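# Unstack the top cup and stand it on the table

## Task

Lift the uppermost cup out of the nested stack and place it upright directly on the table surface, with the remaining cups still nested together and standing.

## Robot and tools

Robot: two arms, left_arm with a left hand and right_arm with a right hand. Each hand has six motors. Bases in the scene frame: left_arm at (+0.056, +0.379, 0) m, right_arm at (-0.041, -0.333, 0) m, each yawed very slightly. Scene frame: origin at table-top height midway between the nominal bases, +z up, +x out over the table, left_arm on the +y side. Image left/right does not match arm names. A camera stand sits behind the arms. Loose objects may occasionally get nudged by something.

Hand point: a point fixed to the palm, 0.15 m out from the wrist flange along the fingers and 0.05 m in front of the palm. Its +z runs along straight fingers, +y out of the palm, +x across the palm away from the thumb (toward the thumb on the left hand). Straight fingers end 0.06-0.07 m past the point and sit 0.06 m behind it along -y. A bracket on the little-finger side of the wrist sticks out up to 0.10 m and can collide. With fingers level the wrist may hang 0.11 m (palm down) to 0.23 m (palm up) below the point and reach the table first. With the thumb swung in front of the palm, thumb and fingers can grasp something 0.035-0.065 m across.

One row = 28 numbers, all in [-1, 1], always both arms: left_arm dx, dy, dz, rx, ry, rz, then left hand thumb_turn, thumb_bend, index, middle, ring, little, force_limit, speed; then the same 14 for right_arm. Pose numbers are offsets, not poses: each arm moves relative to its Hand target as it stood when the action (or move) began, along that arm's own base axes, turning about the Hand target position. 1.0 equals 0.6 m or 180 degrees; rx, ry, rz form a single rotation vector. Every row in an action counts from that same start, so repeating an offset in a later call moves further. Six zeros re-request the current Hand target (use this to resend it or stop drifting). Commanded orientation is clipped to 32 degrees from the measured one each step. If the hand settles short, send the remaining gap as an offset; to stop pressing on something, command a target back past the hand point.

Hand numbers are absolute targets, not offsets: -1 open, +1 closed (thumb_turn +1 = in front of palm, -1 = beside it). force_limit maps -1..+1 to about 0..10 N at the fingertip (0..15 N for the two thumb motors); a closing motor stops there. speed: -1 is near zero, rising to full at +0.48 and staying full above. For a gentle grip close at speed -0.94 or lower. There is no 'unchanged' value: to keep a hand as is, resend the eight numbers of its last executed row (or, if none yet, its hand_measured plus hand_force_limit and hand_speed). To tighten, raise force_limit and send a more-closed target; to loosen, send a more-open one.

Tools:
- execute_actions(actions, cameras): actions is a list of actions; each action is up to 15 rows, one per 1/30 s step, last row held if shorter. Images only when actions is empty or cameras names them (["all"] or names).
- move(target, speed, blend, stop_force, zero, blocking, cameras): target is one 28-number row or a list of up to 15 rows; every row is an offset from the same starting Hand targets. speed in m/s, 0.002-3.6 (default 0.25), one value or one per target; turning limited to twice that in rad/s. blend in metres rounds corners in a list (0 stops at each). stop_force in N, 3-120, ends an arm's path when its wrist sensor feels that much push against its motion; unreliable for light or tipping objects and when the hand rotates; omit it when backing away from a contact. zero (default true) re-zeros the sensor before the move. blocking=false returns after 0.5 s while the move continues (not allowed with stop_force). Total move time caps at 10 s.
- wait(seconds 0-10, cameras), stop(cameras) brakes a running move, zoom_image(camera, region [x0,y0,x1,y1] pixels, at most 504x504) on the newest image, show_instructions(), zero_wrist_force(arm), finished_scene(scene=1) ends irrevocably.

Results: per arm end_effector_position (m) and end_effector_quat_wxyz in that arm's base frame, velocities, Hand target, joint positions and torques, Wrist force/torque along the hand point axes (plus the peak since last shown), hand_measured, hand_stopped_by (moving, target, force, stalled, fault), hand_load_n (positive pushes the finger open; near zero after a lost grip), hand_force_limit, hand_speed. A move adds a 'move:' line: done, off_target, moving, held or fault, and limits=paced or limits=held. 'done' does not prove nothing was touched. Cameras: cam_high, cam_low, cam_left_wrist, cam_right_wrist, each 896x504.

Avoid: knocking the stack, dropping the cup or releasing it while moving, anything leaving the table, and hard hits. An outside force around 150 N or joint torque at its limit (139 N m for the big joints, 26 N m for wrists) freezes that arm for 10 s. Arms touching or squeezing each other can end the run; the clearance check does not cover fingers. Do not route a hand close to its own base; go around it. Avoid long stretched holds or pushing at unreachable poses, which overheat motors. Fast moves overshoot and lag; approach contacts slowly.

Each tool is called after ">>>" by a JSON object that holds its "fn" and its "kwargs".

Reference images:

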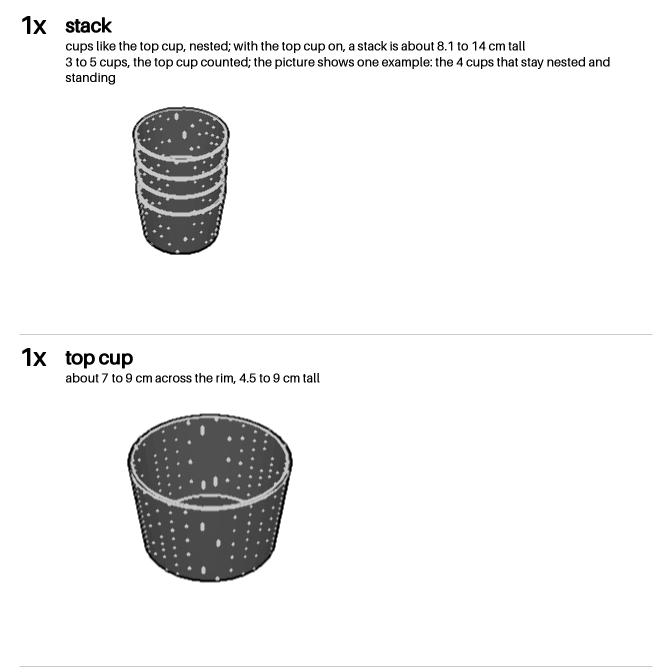

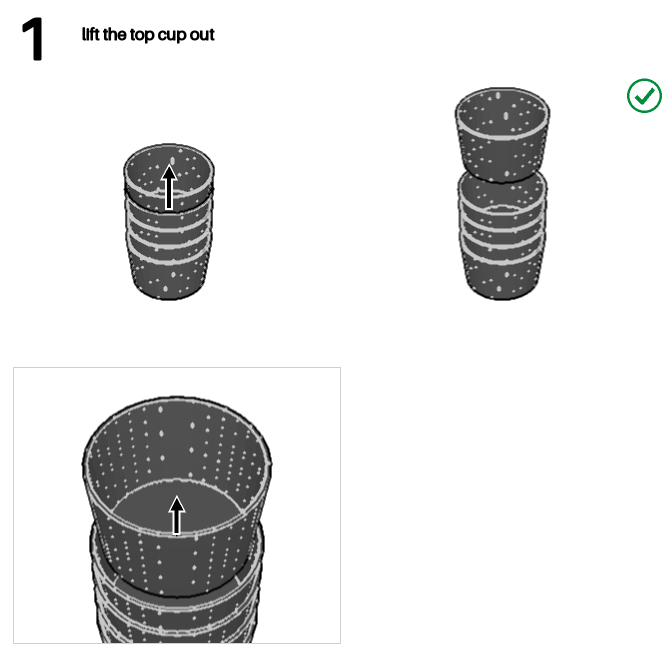

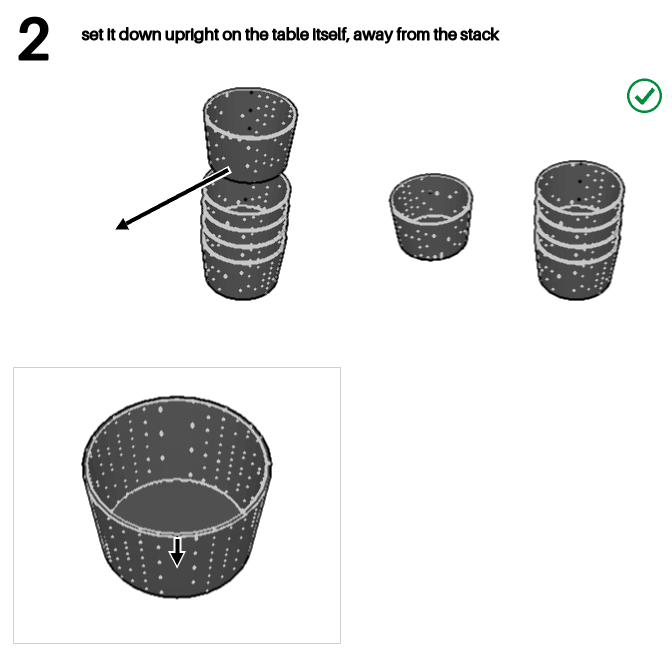

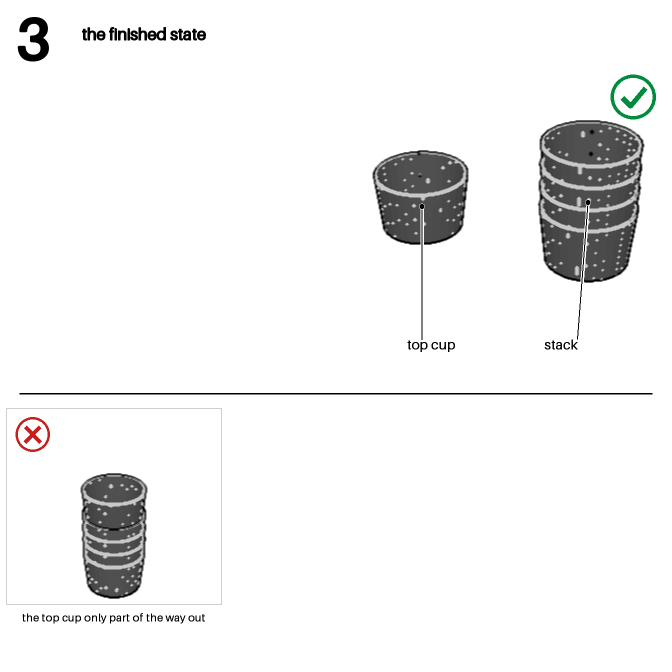

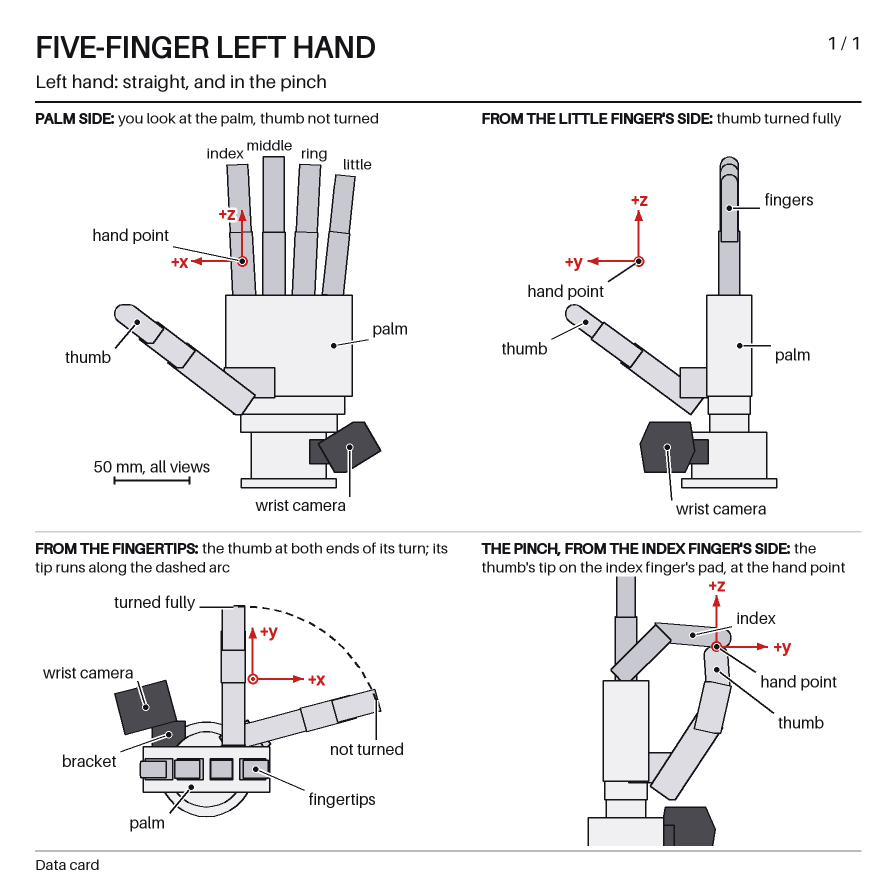

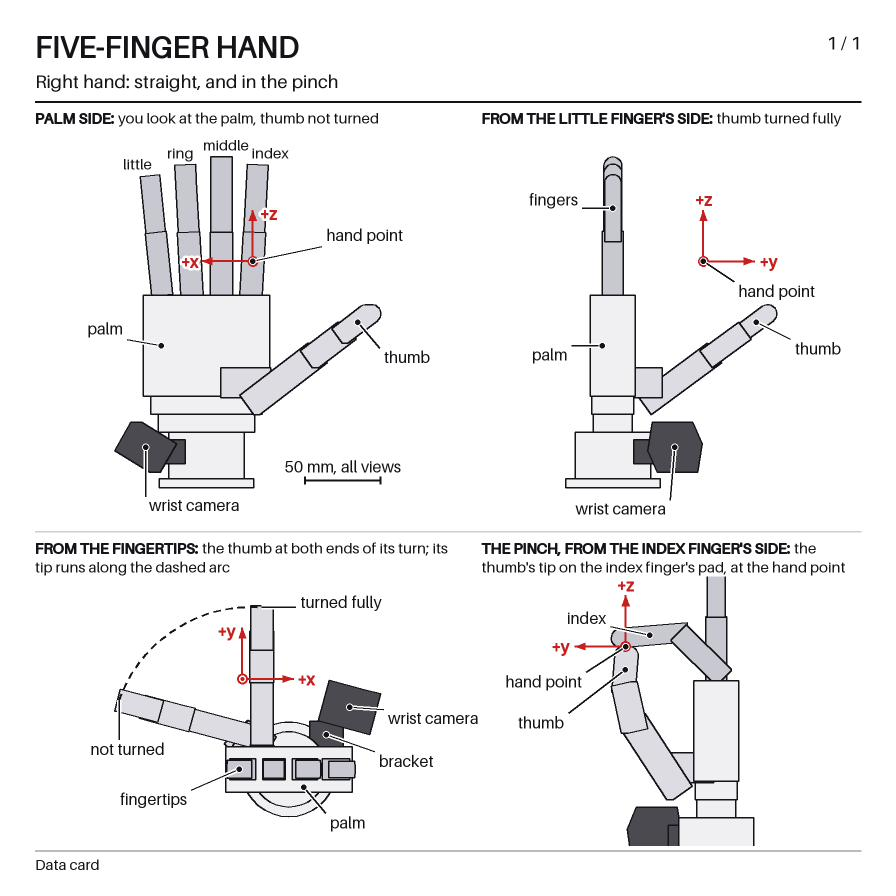

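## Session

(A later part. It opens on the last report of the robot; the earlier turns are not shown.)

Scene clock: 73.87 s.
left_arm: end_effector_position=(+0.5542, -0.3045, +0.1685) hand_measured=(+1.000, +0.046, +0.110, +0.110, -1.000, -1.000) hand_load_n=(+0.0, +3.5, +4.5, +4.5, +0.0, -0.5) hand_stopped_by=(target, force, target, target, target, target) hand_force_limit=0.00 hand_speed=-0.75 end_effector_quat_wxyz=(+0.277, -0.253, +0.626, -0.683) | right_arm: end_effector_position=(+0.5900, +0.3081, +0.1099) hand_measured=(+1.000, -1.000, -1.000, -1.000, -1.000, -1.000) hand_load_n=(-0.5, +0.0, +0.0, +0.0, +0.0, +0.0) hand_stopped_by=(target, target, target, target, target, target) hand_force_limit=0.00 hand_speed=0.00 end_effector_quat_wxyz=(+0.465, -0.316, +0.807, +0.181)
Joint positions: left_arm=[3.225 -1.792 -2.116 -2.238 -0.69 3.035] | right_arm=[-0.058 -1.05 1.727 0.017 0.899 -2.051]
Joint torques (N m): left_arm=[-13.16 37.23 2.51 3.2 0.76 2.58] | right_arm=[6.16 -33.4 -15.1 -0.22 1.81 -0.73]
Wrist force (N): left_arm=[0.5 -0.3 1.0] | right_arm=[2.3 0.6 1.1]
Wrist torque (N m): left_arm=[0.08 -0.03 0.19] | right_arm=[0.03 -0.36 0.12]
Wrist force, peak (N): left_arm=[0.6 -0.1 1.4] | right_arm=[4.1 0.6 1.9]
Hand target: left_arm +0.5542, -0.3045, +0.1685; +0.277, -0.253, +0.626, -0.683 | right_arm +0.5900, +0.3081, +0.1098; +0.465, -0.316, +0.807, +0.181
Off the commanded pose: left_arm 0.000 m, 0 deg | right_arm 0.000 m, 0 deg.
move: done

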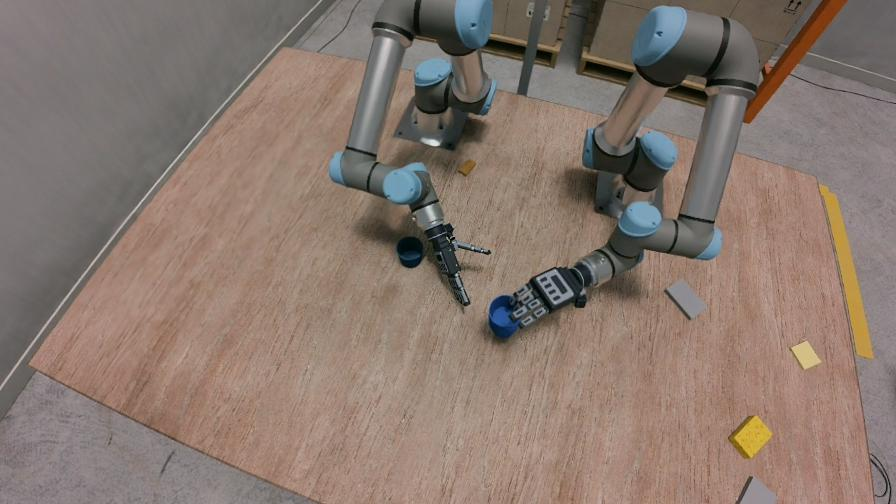

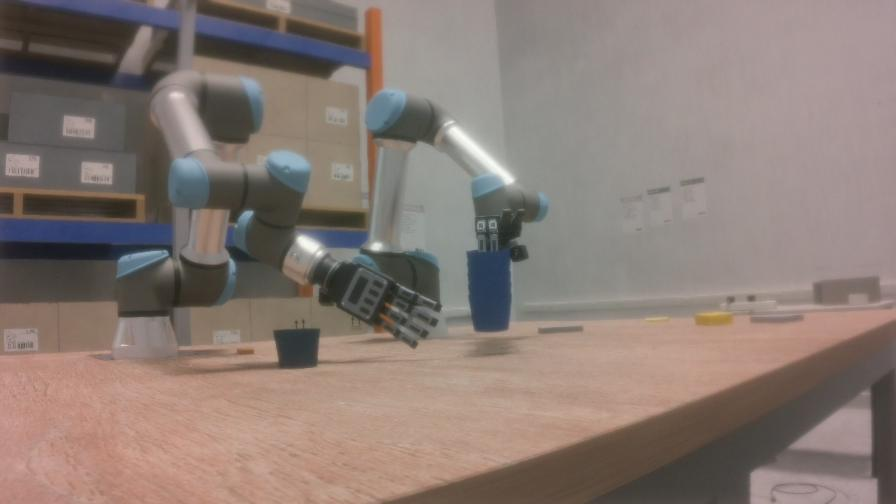

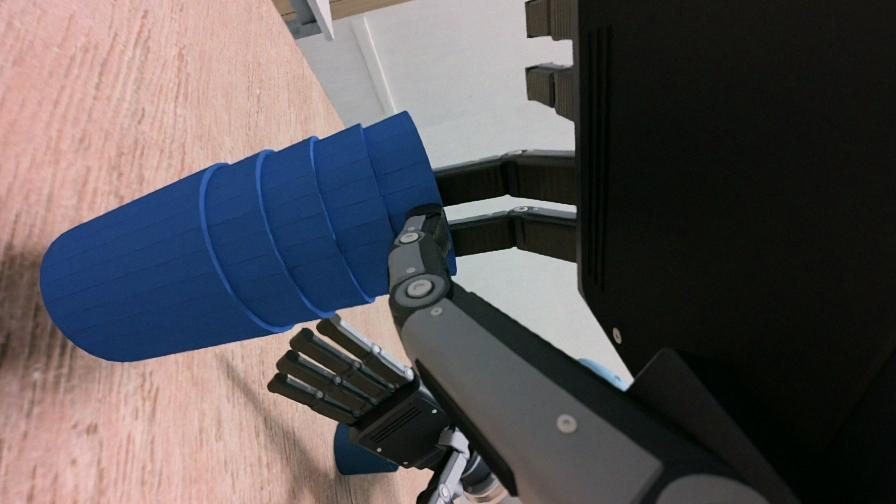

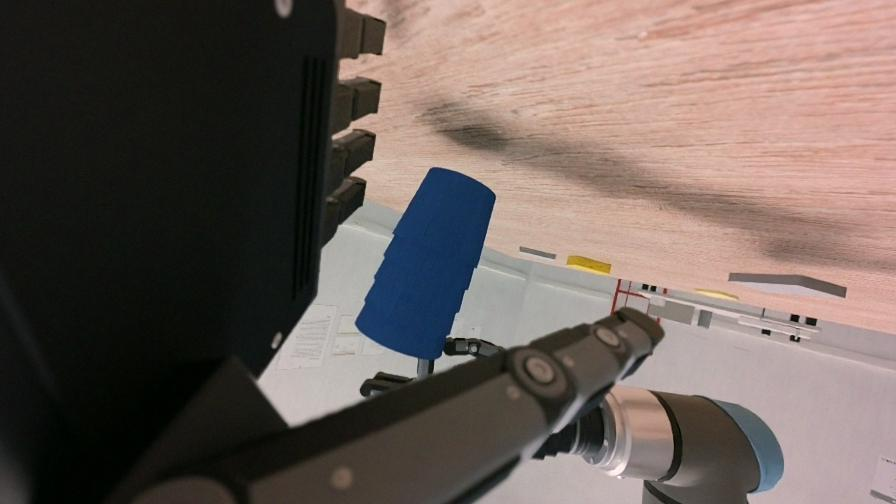

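>>> {"fn": "move", "kwargs": {"target": [0,0,0,0,0,0,1,0.36,0.11,0.11,-1,-1,0.0,-0.75,0.0858,0.0792,-0.0163,0,0,0,1,-1,-1,-1,-1,-1,0,0], "speed": 0.1, "cameras": ["all"]}}

>>> {"fn": "zoom_image", "kwargs": {"camera": "cam_high", "region": [430, 250, 570, 370]}}

>>> {"fn": "zoom_image", "kwargs": {"camera": "cam_low", "region": [360, 200, 560, 380]}}

Scene clock: 77.27 s.
left_arm: end_effector_position=(+0.5542, -0.3045, +0.1685) hand_measured=(+1.000, +0.046, +0.110, +0.110, -1.000, -1.000) hand_load_n=(+0.0, +4.0, +4.5, +4.5, +0.0, +0.0) hand_stopped_by=(target, force, target, target, target, target) hand_force_limit=0.00 hand_speed=-0.75 end_effector_quat_wxyz=(+0.277, -0.253, +0.626, -0.683) | right_arm: end_effector_position=(+0.6415, +0.3556, +0.1000) hand_measured=(+1.000, -1.000, -1.000, -1.000, -1.000, -1.000) hand_load_n=(-0.5, +0.0, +0.0, +0.0, +0.0, +0.0) hand_stopped_by=(target, target, target, target, target, target) hand_force_limit=0.00 hand_speed=0.00 end_effector_quat_wxyz=(+0.465, -0.316, +0.807, +0.181)
Joint positions: left_arm=[3.225 -1.792 -2.116 -2.238 -0.69 3.035] | right_arm=[0.041 -0.925 1.532 0.042 0.977 -1.975]
Joint torques (N m): left_arm=[-13.17 36.41 2.74 2.97 0.87 2.31] | right_arm=[-4.71 -47.18 -15.39 -1.32 -2.96 -1.15]
Wrist force (N): left_arm=[0.6 -0.2 1.0] | right_arm=[2.4 0.7 1.2]
Wrist torque (N m): left_arm=[0.08 -0.05 0.20] | right_arm=[0.02 -0.37 0.26]
Wrist force, peak (N): left_arm=[0.8 -0.3 1.4] | right_arm=[2.1 0.7 2.1]
Hand target: left_arm +0.5542, -0.3045, +0.1685; +0.277, -0.253, +0.626, -0.683 | right_arm +0.6415, +0.3556, +0.1000; +0.465, -0.316, +0.807, +0.181
Off the commanded pose: left_arm 0.000 m, 0 deg | right_arm 0.000 m, 0 deg.
move: done

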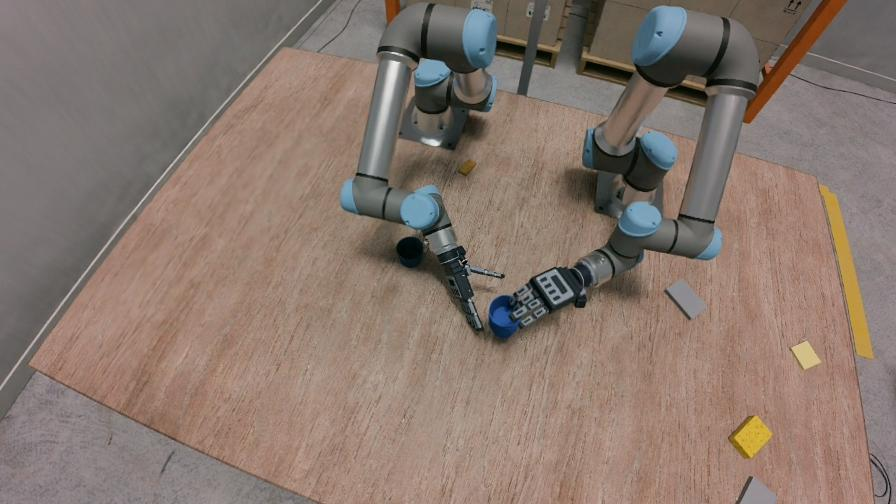

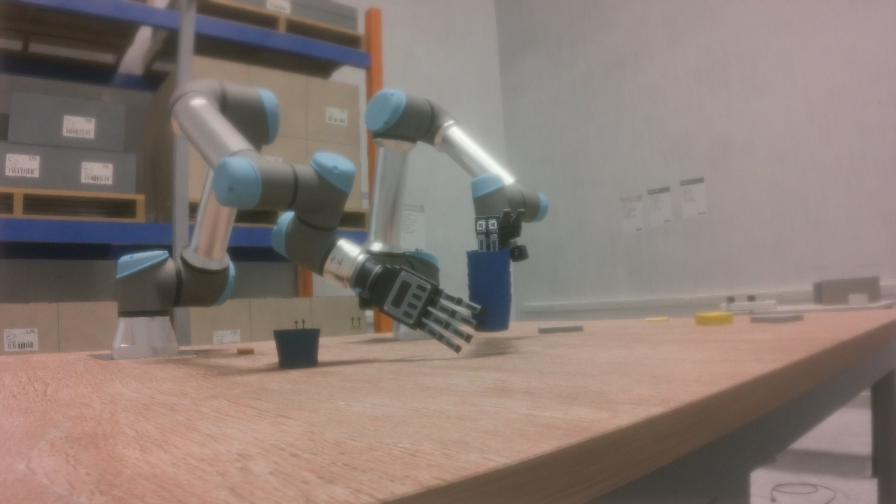

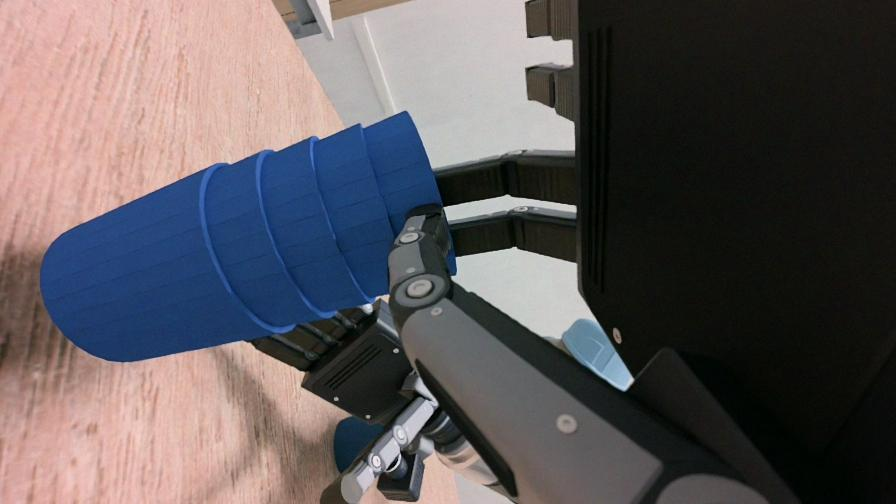

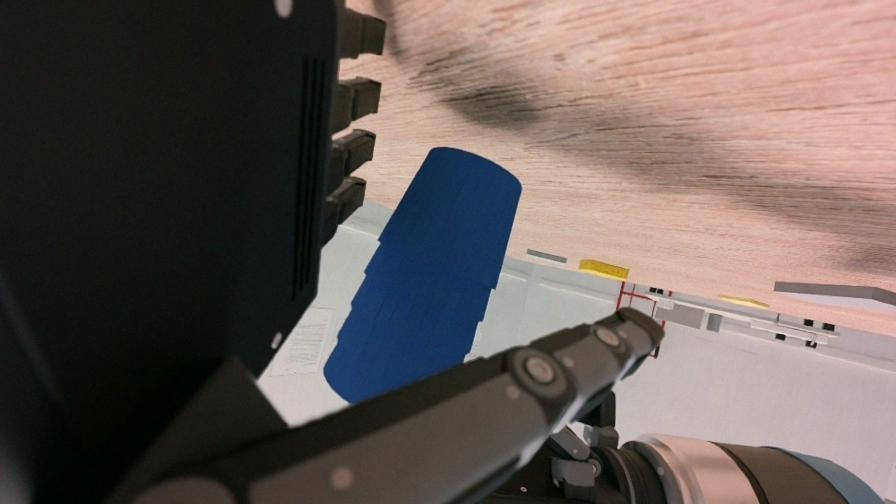

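Scaled by 3.600 from the camera's 896x504 image, which has a finer 1280x720 frame.

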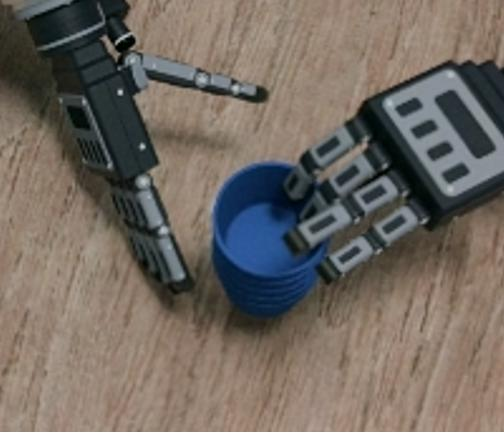

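Scaled by 2.520 from the camera's 896x504 image, which has a finer 1280x720 frame.

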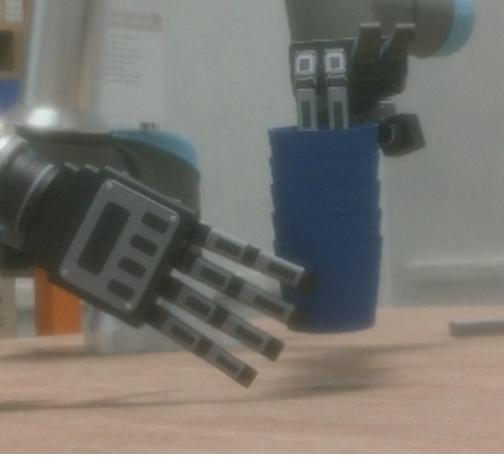

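>>> {"fn": "move", "kwargs": {"target": [[0,0,0,0,0,0,1,0.36,0.11,0.11,-1,-1,0.0,-0.75,0.0,0.0,0.025,0,0,0,1,-1,-1,-1,-1,-1,0,0],[0,0,0,0,0,0,1,0.36,0.11,0.11,-1,-1,0.0,-0.75,0.0429,0.0396,0.025,0,0,0,1,-1,-1,-1,-1,-1,0,0]], "speed": 0.08, "stop_force": 4, "cameras": ["all"]}}

>>> {"fn": "zoom_image", "kwargs": {"camera": "cam_high", "region": [430, 250, 570, 370]}}

>>> {"fn": "zoom_image", "kwargs": {"camera": "cam_low", "region": [360, 200, 560, 380]}}

Scene clock: 81.37 s.
left_arm: end_effector_position=(+0.5542, -0.3045, +0.1685) hand_measured=(+1.000, +0.046, +0.110, +0.110, -1.000, -1.000) hand_load_n=(+0.0, +4.0, +4.5, +4.5, +0.0, +0.0) hand_stopped_by=(target, force, target, target, target, target) hand_force_limit=0.00 hand_speed=-0.75 end_effector_quat_wxyz=(+0.277, -0.253, +0.626, -0.683) | right_arm: end_effector_position=(+0.6673, +0.3794, +0.1150) hand_measured=(+1.000, -1.000, -1.000, -1.000, -1.000, -1.000) hand_load_n=(+0.0, +0.0, +0.0, +0.0, +0.0, +0.0) hand_stopped_by=(target, target, target, target, target, target) hand_force_limit=0.00 hand_speed=0.00 end_effector_quat_wxyz=(+0.465, -0.316, +0.807, +0.181)
Joint positions: left_arm=[3.225 -1.792 -2.116 -2.238 -0.69 3.035] | right_arm=[0.082 -0.883 1.408 0.108 1.01 -1.945]
Joint torques (N m): left_arm=[-12.74 37.83 3.32 2.87 0.6 2.59] | right_arm=[-8.12 -53.19 -19.58 -1.42 -2.98 -1.37]
Wrist force (N): left_arm=[0.7 -0.4 1.1] | right_arm=[2.4 0.8 1.3]
Wrist torque (N m): left_arm=[0.05 -0.06 0.21] | right_arm=[0.04 -0.37 0.21]
Wrist force, peak (N): left_arm=[0.7 -0.6 1.3] | right_arm=[3.0 0.7 1.6]
Hand target: left_arm +0.5542, -0.3045, +0.1685; +0.277, -0.253, +0.626, -0.683 | right_arm +0.6673, +0.3794, +0.1150; +0.465, -0.316, +0.807, +0.181
Off the commanded pose: left_arm 0.000 m, 0 deg | right_arm 0.000 m, 0 deg.
move: done

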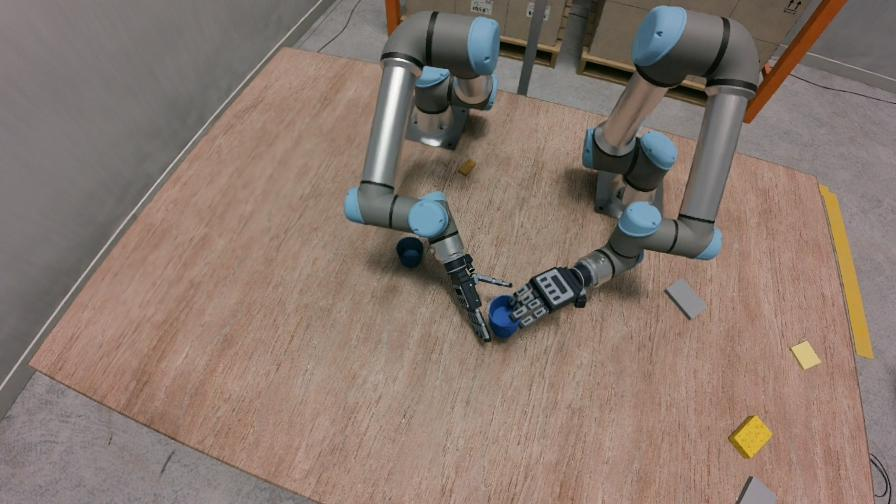

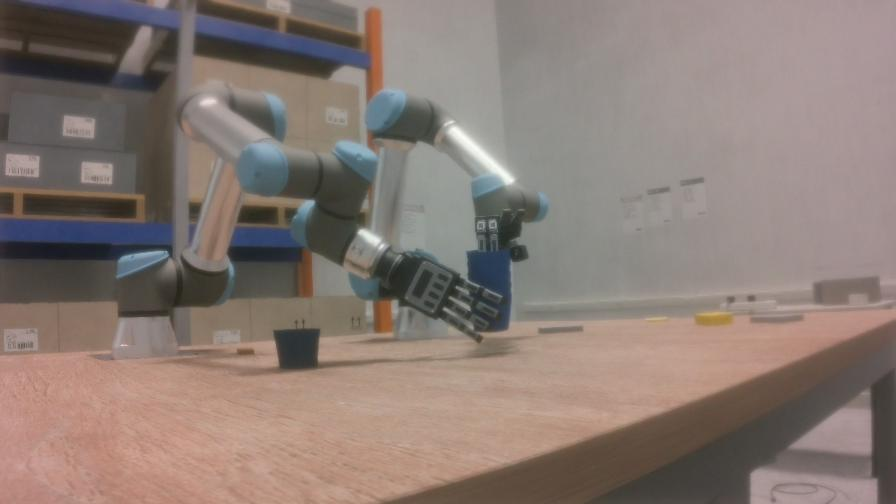

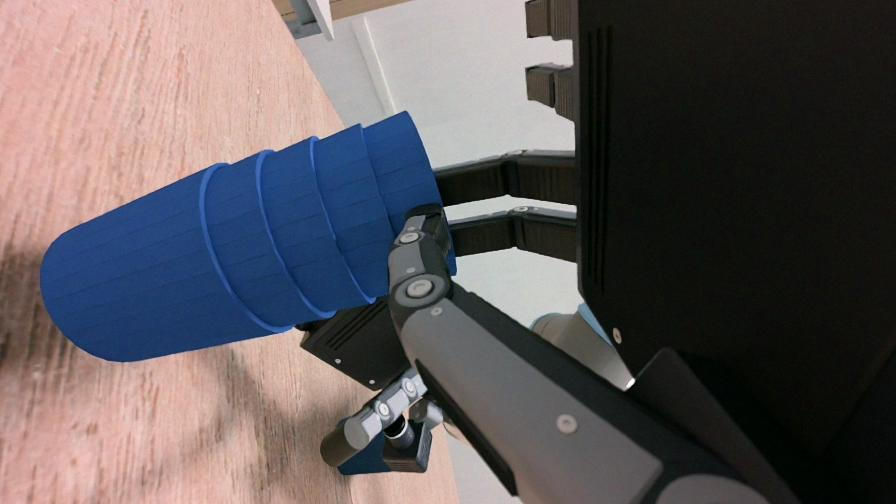

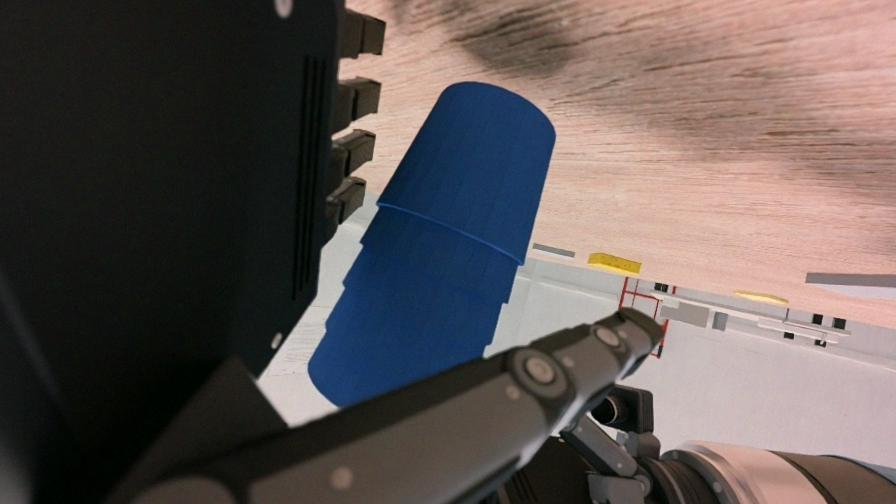

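Scaled by 3.600 from the camera's 896x504 image, which has a finer 1280x720 frame.

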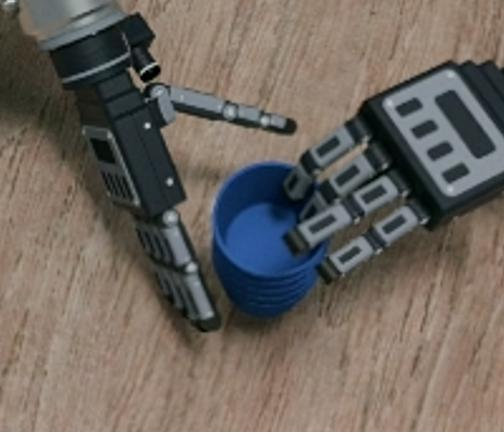

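Scaled by 2.520 from the camera's 896x504 image, which has a finer 1280x720 frame.

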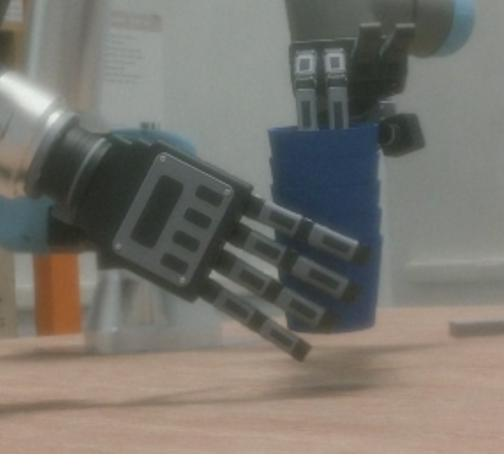

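>>> {"fn": "move", "kwargs": {"target": [0,0,0,0,0,0,1,0.36,0.11,0.11,-1,-1,0.0,-0.75,0.0202,0.0322,0,0,0,0,1,-1,-1,-1,-1,-1,0,0], "speed": 0.05, "stop_force": 3, "cameras": ["all"]}}

>>> {"fn": "zoom_image", "kwargs": {"camera": "cam_high", "region": [430, 250, 570, 370]}}

>>> {"fn": "zoom_image", "kwargs": {"camera": "cam_low", "region": [360, 200, 560, 380]}}

Scene clock: 83.37 s.
left_arm: end_effector_position=(+0.5542, -0.3045, +0.1685) hand_measured=(+1.000, +0.046, +0.110, +0.110, -1.000, -1.000) hand_load_n=(+0.0, +3.5, +4.5, +5.0, +0.0, +0.0) hand_stopped_by=(target, force, target, target, target, target) hand_force_limit=0.00 hand_speed=-0.75 end_effector_quat_wxyz=(+0.277, -0.253, +0.626, -0.683) | right_arm: end_effector_position=(+0.6794, +0.3987, +0.1150) hand_measured=(+1.000, -1.000, -1.000, -1.000, -1.000, -1.000) hand_load_n=(+0.0, +0.0, +0.0, +0.0, +0.0, +0.0) hand_stopped_by=(target, target, target, target, target, target) hand_force_limit=0.00 hand_speed=0.00 end_effector_quat_wxyz=(+0.465, -0.316, +0.807, +0.181)
Joint positions: left_arm=[3.225 -1.792 -2.116 -2.238 -0.69 3.035] | right_arm=[0.114 -0.847 1.342 0.127 1.036 -1.923]
Joint torques (N m): left_arm=[-12.56 36.55 4.12 2.93 0.69 2.28] | right_arm=[-7.66 -54.92 -11.4 -1.4 -2.74 -1.37]
Wrist force (N): left_arm=[0.3 -0.2 0.9] | right_arm=[2.3 0.8 1.3]
Wrist torque (N m): left_arm=[0.08 0.00 0.19] | right_arm=[0.06 -0.36 0.17]
Wrist force, peak (N): left_arm=[0.5 -0.3 1.4] | right_arm=[2.6 0.7 1.3]
Hand target: left_arm +0.5542, -0.3045, +0.1685; +0.277, -0.253, +0.626, -0.683 | right_arm +0.6794, +0.3987, +0.1150; +0.465, -0.316, +0.807, +0.181
Off the commanded pose: left_arm 0.000 m, 0 deg | right_arm 0.000 m, 0 deg.
move: done

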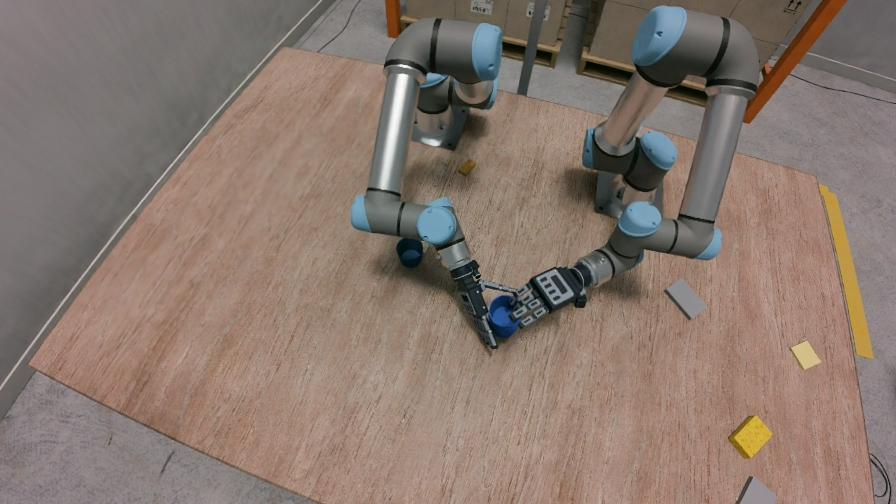

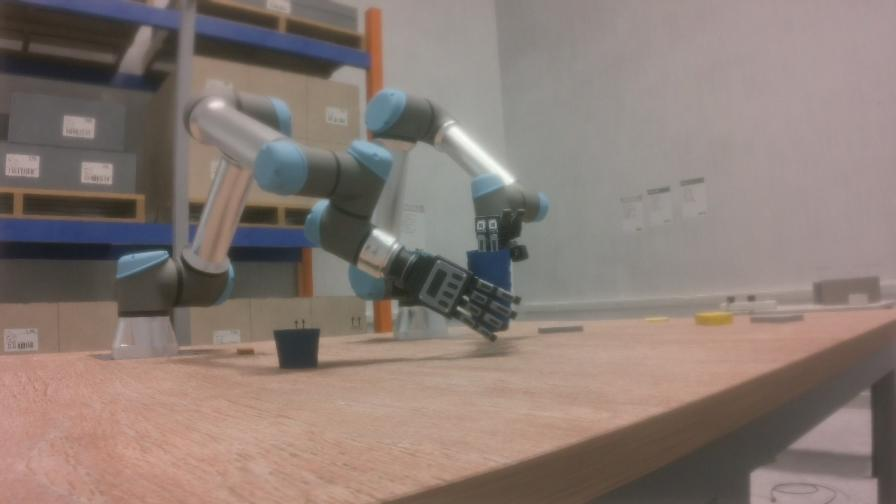

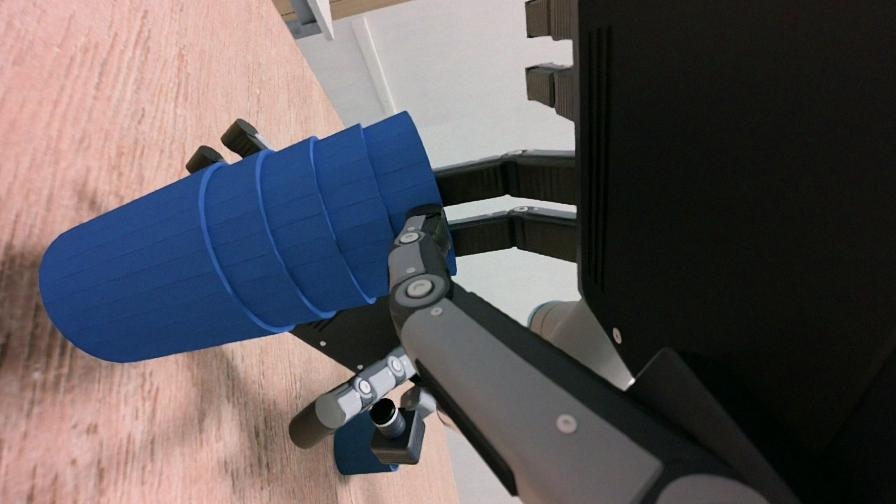

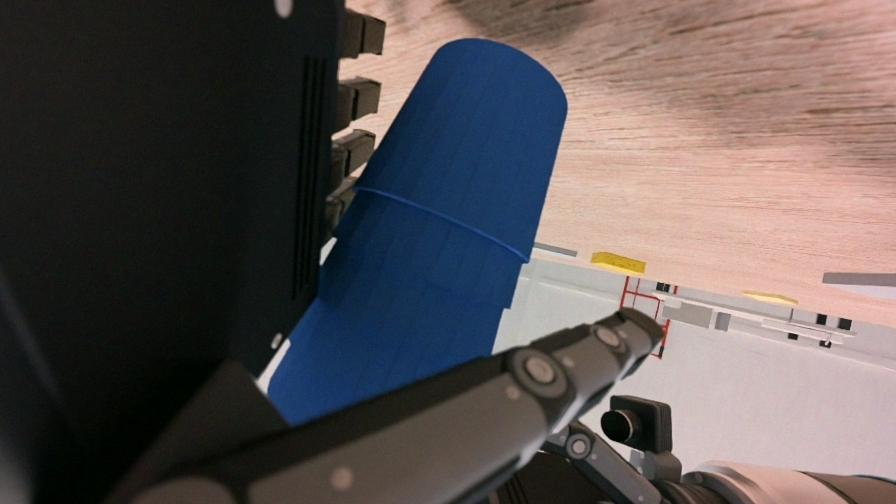

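Scaled by 3.600 from the camera's 896x504 image, which has a finer 1280x720 frame.

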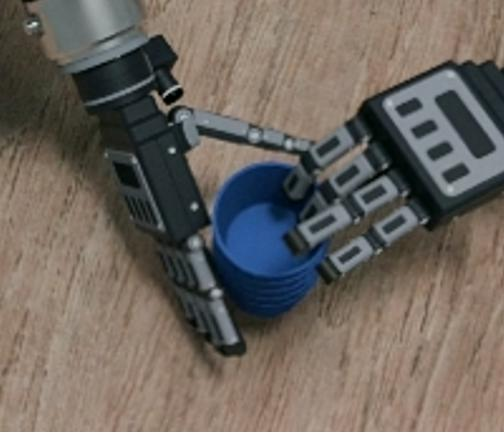

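Scaled by 2.520 from the camera's 896x504 image, which has a finer 1280x720 frame.

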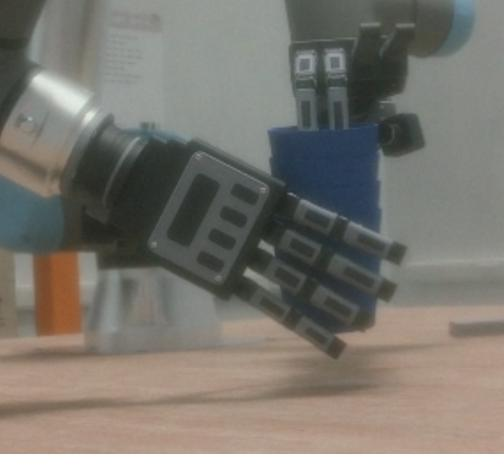

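>>> {"fn": "move", "kwargs": {"target": [0,0,0,0,0,0,1,0.36,0.11,0.11,-1,-1,0.0,-0.75,0,0,0,0,0,0,1,0.1,0.4,0.4,-1,-1,-0.7,-0.55], "speed": 0.05, "cameras": ["all"]}}

>>> {"fn": "zoom_image", "kwargs": {"camera": "cam_low", "region": [360, 200, 560, 380]}}

Scene clock: 84.63 s.
left_arm: end_effector_position=(+0.5542, -0.3045, +0.1686) hand_measured=(+1.000, +0.046, +0.110, +0.110, -1.000, -1.000) hand_load_n=(+0.0, +2.5, +7.0, +6.5, +0.0, +0.0) hand_stopped_by=(target, force, target, target, target, target) hand_force_limit=0.00 hand_speed=-0.75 end_effector_quat_wxyz=(+0.277, -0.253, +0.626, -0.683) | right_arm: end_effector_position=(+0.6794, +0.3987, +0.1150) hand_measured=(+1.000, -0.642, -0.466, -0.506, -1.000, -1.000) hand_load_n=(-1.5, +5.0, +3.5, +0.0, +0.0, +0.0) hand_stopped_by=(target, force, force, force, target, target) hand_force_limit=-0.70 hand_speed=-0.55 end_effector_quat_wxyz=(+0.465, -0.316, +0.807, +0.181)
Joint positions: left_arm=[3.225 -1.791 -2.116 -2.238 -0.69 3.035] | right_arm=[0.114 -0.847 1.342 0.127 1.036 -1.923]
Joint torques (N m): left_arm=[-12.38 32.53 4.59 2.86 -0.05 2.5] | right_arm=[-2.41 -53.86 -11.32 -0.74 -1.49 -1.36]
Wrist force (N): left_arm=[0.5 1.4 0.8] | right_arm=[1.0 0.7 0.6]
Wrist torque (N m): left_arm=[0.05 -0.03 0.15] | right_arm=[0.10 -0.38 0.12]
Wrist force, peak (N): left_arm=[2.0 -3.5 -1.4] | right_arm=[3.8 -2.0 4.1]
Hand target: left_arm +0.5542, -0.3045, +0.1685; +0.277, -0.253, +0.626, -0.683 | right_arm +0.6794, +0.3987, +0.1150; +0.465, -0.316, +0.807, +0.181
Off the commanded pose: left_arm 0.000 m, 0 deg | right_arm 0.000 m, 0 deg.
move: done

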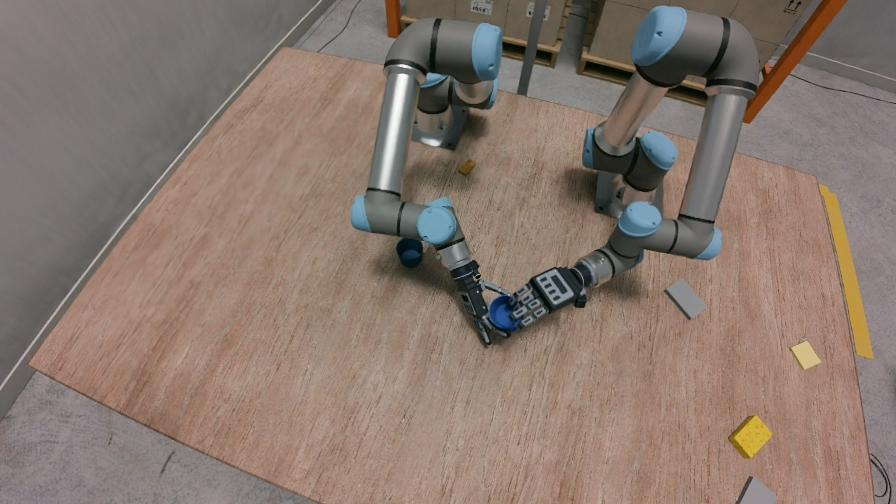

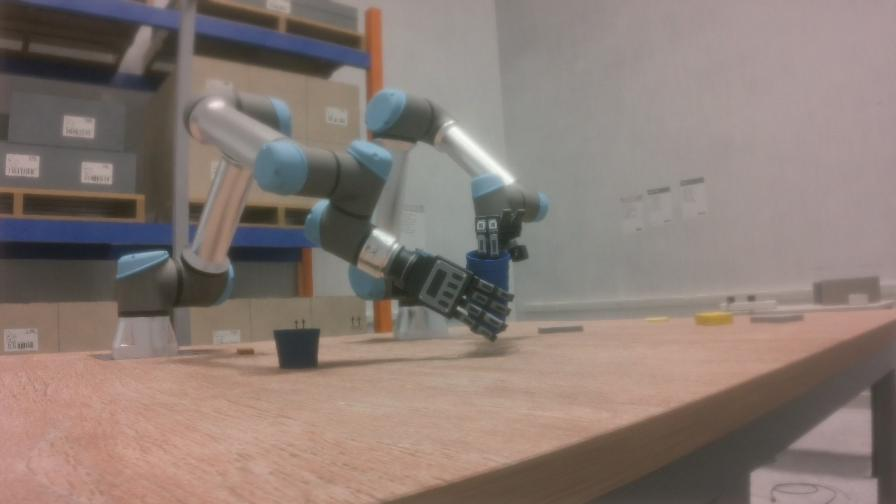

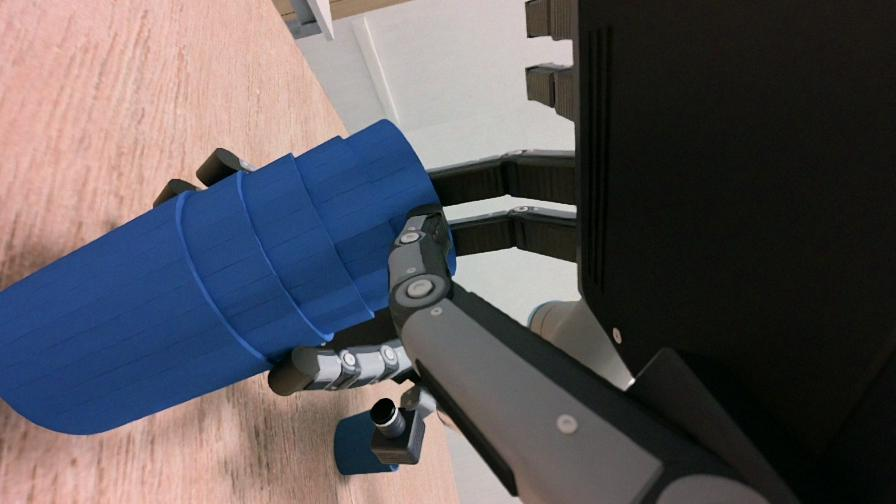

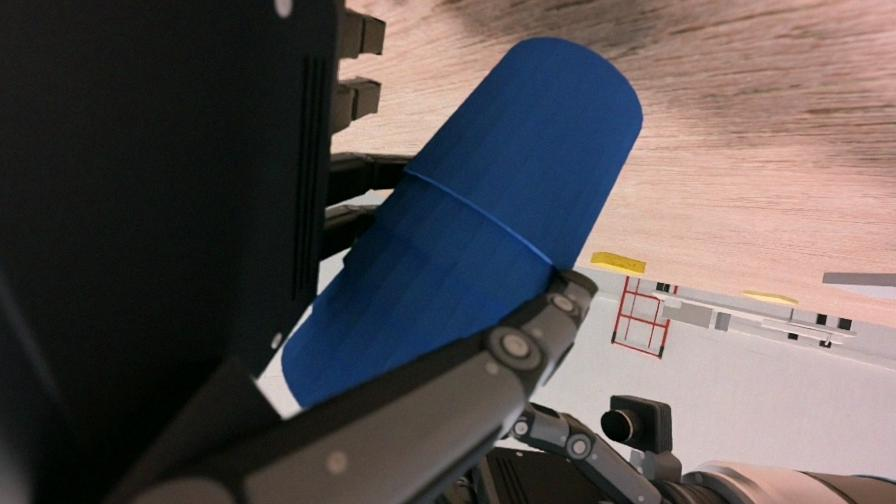

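Scaled by 2.520 from the camera's 896x504 image, which has a finer 1280x720 frame.

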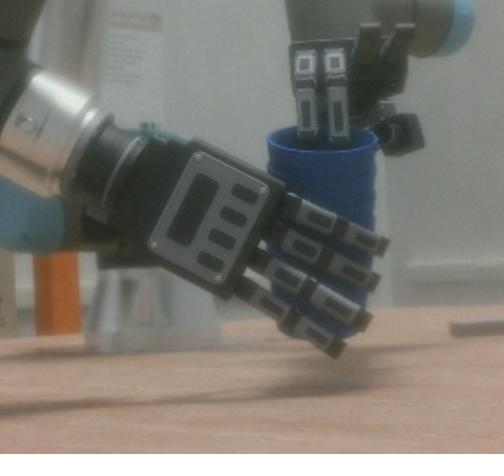

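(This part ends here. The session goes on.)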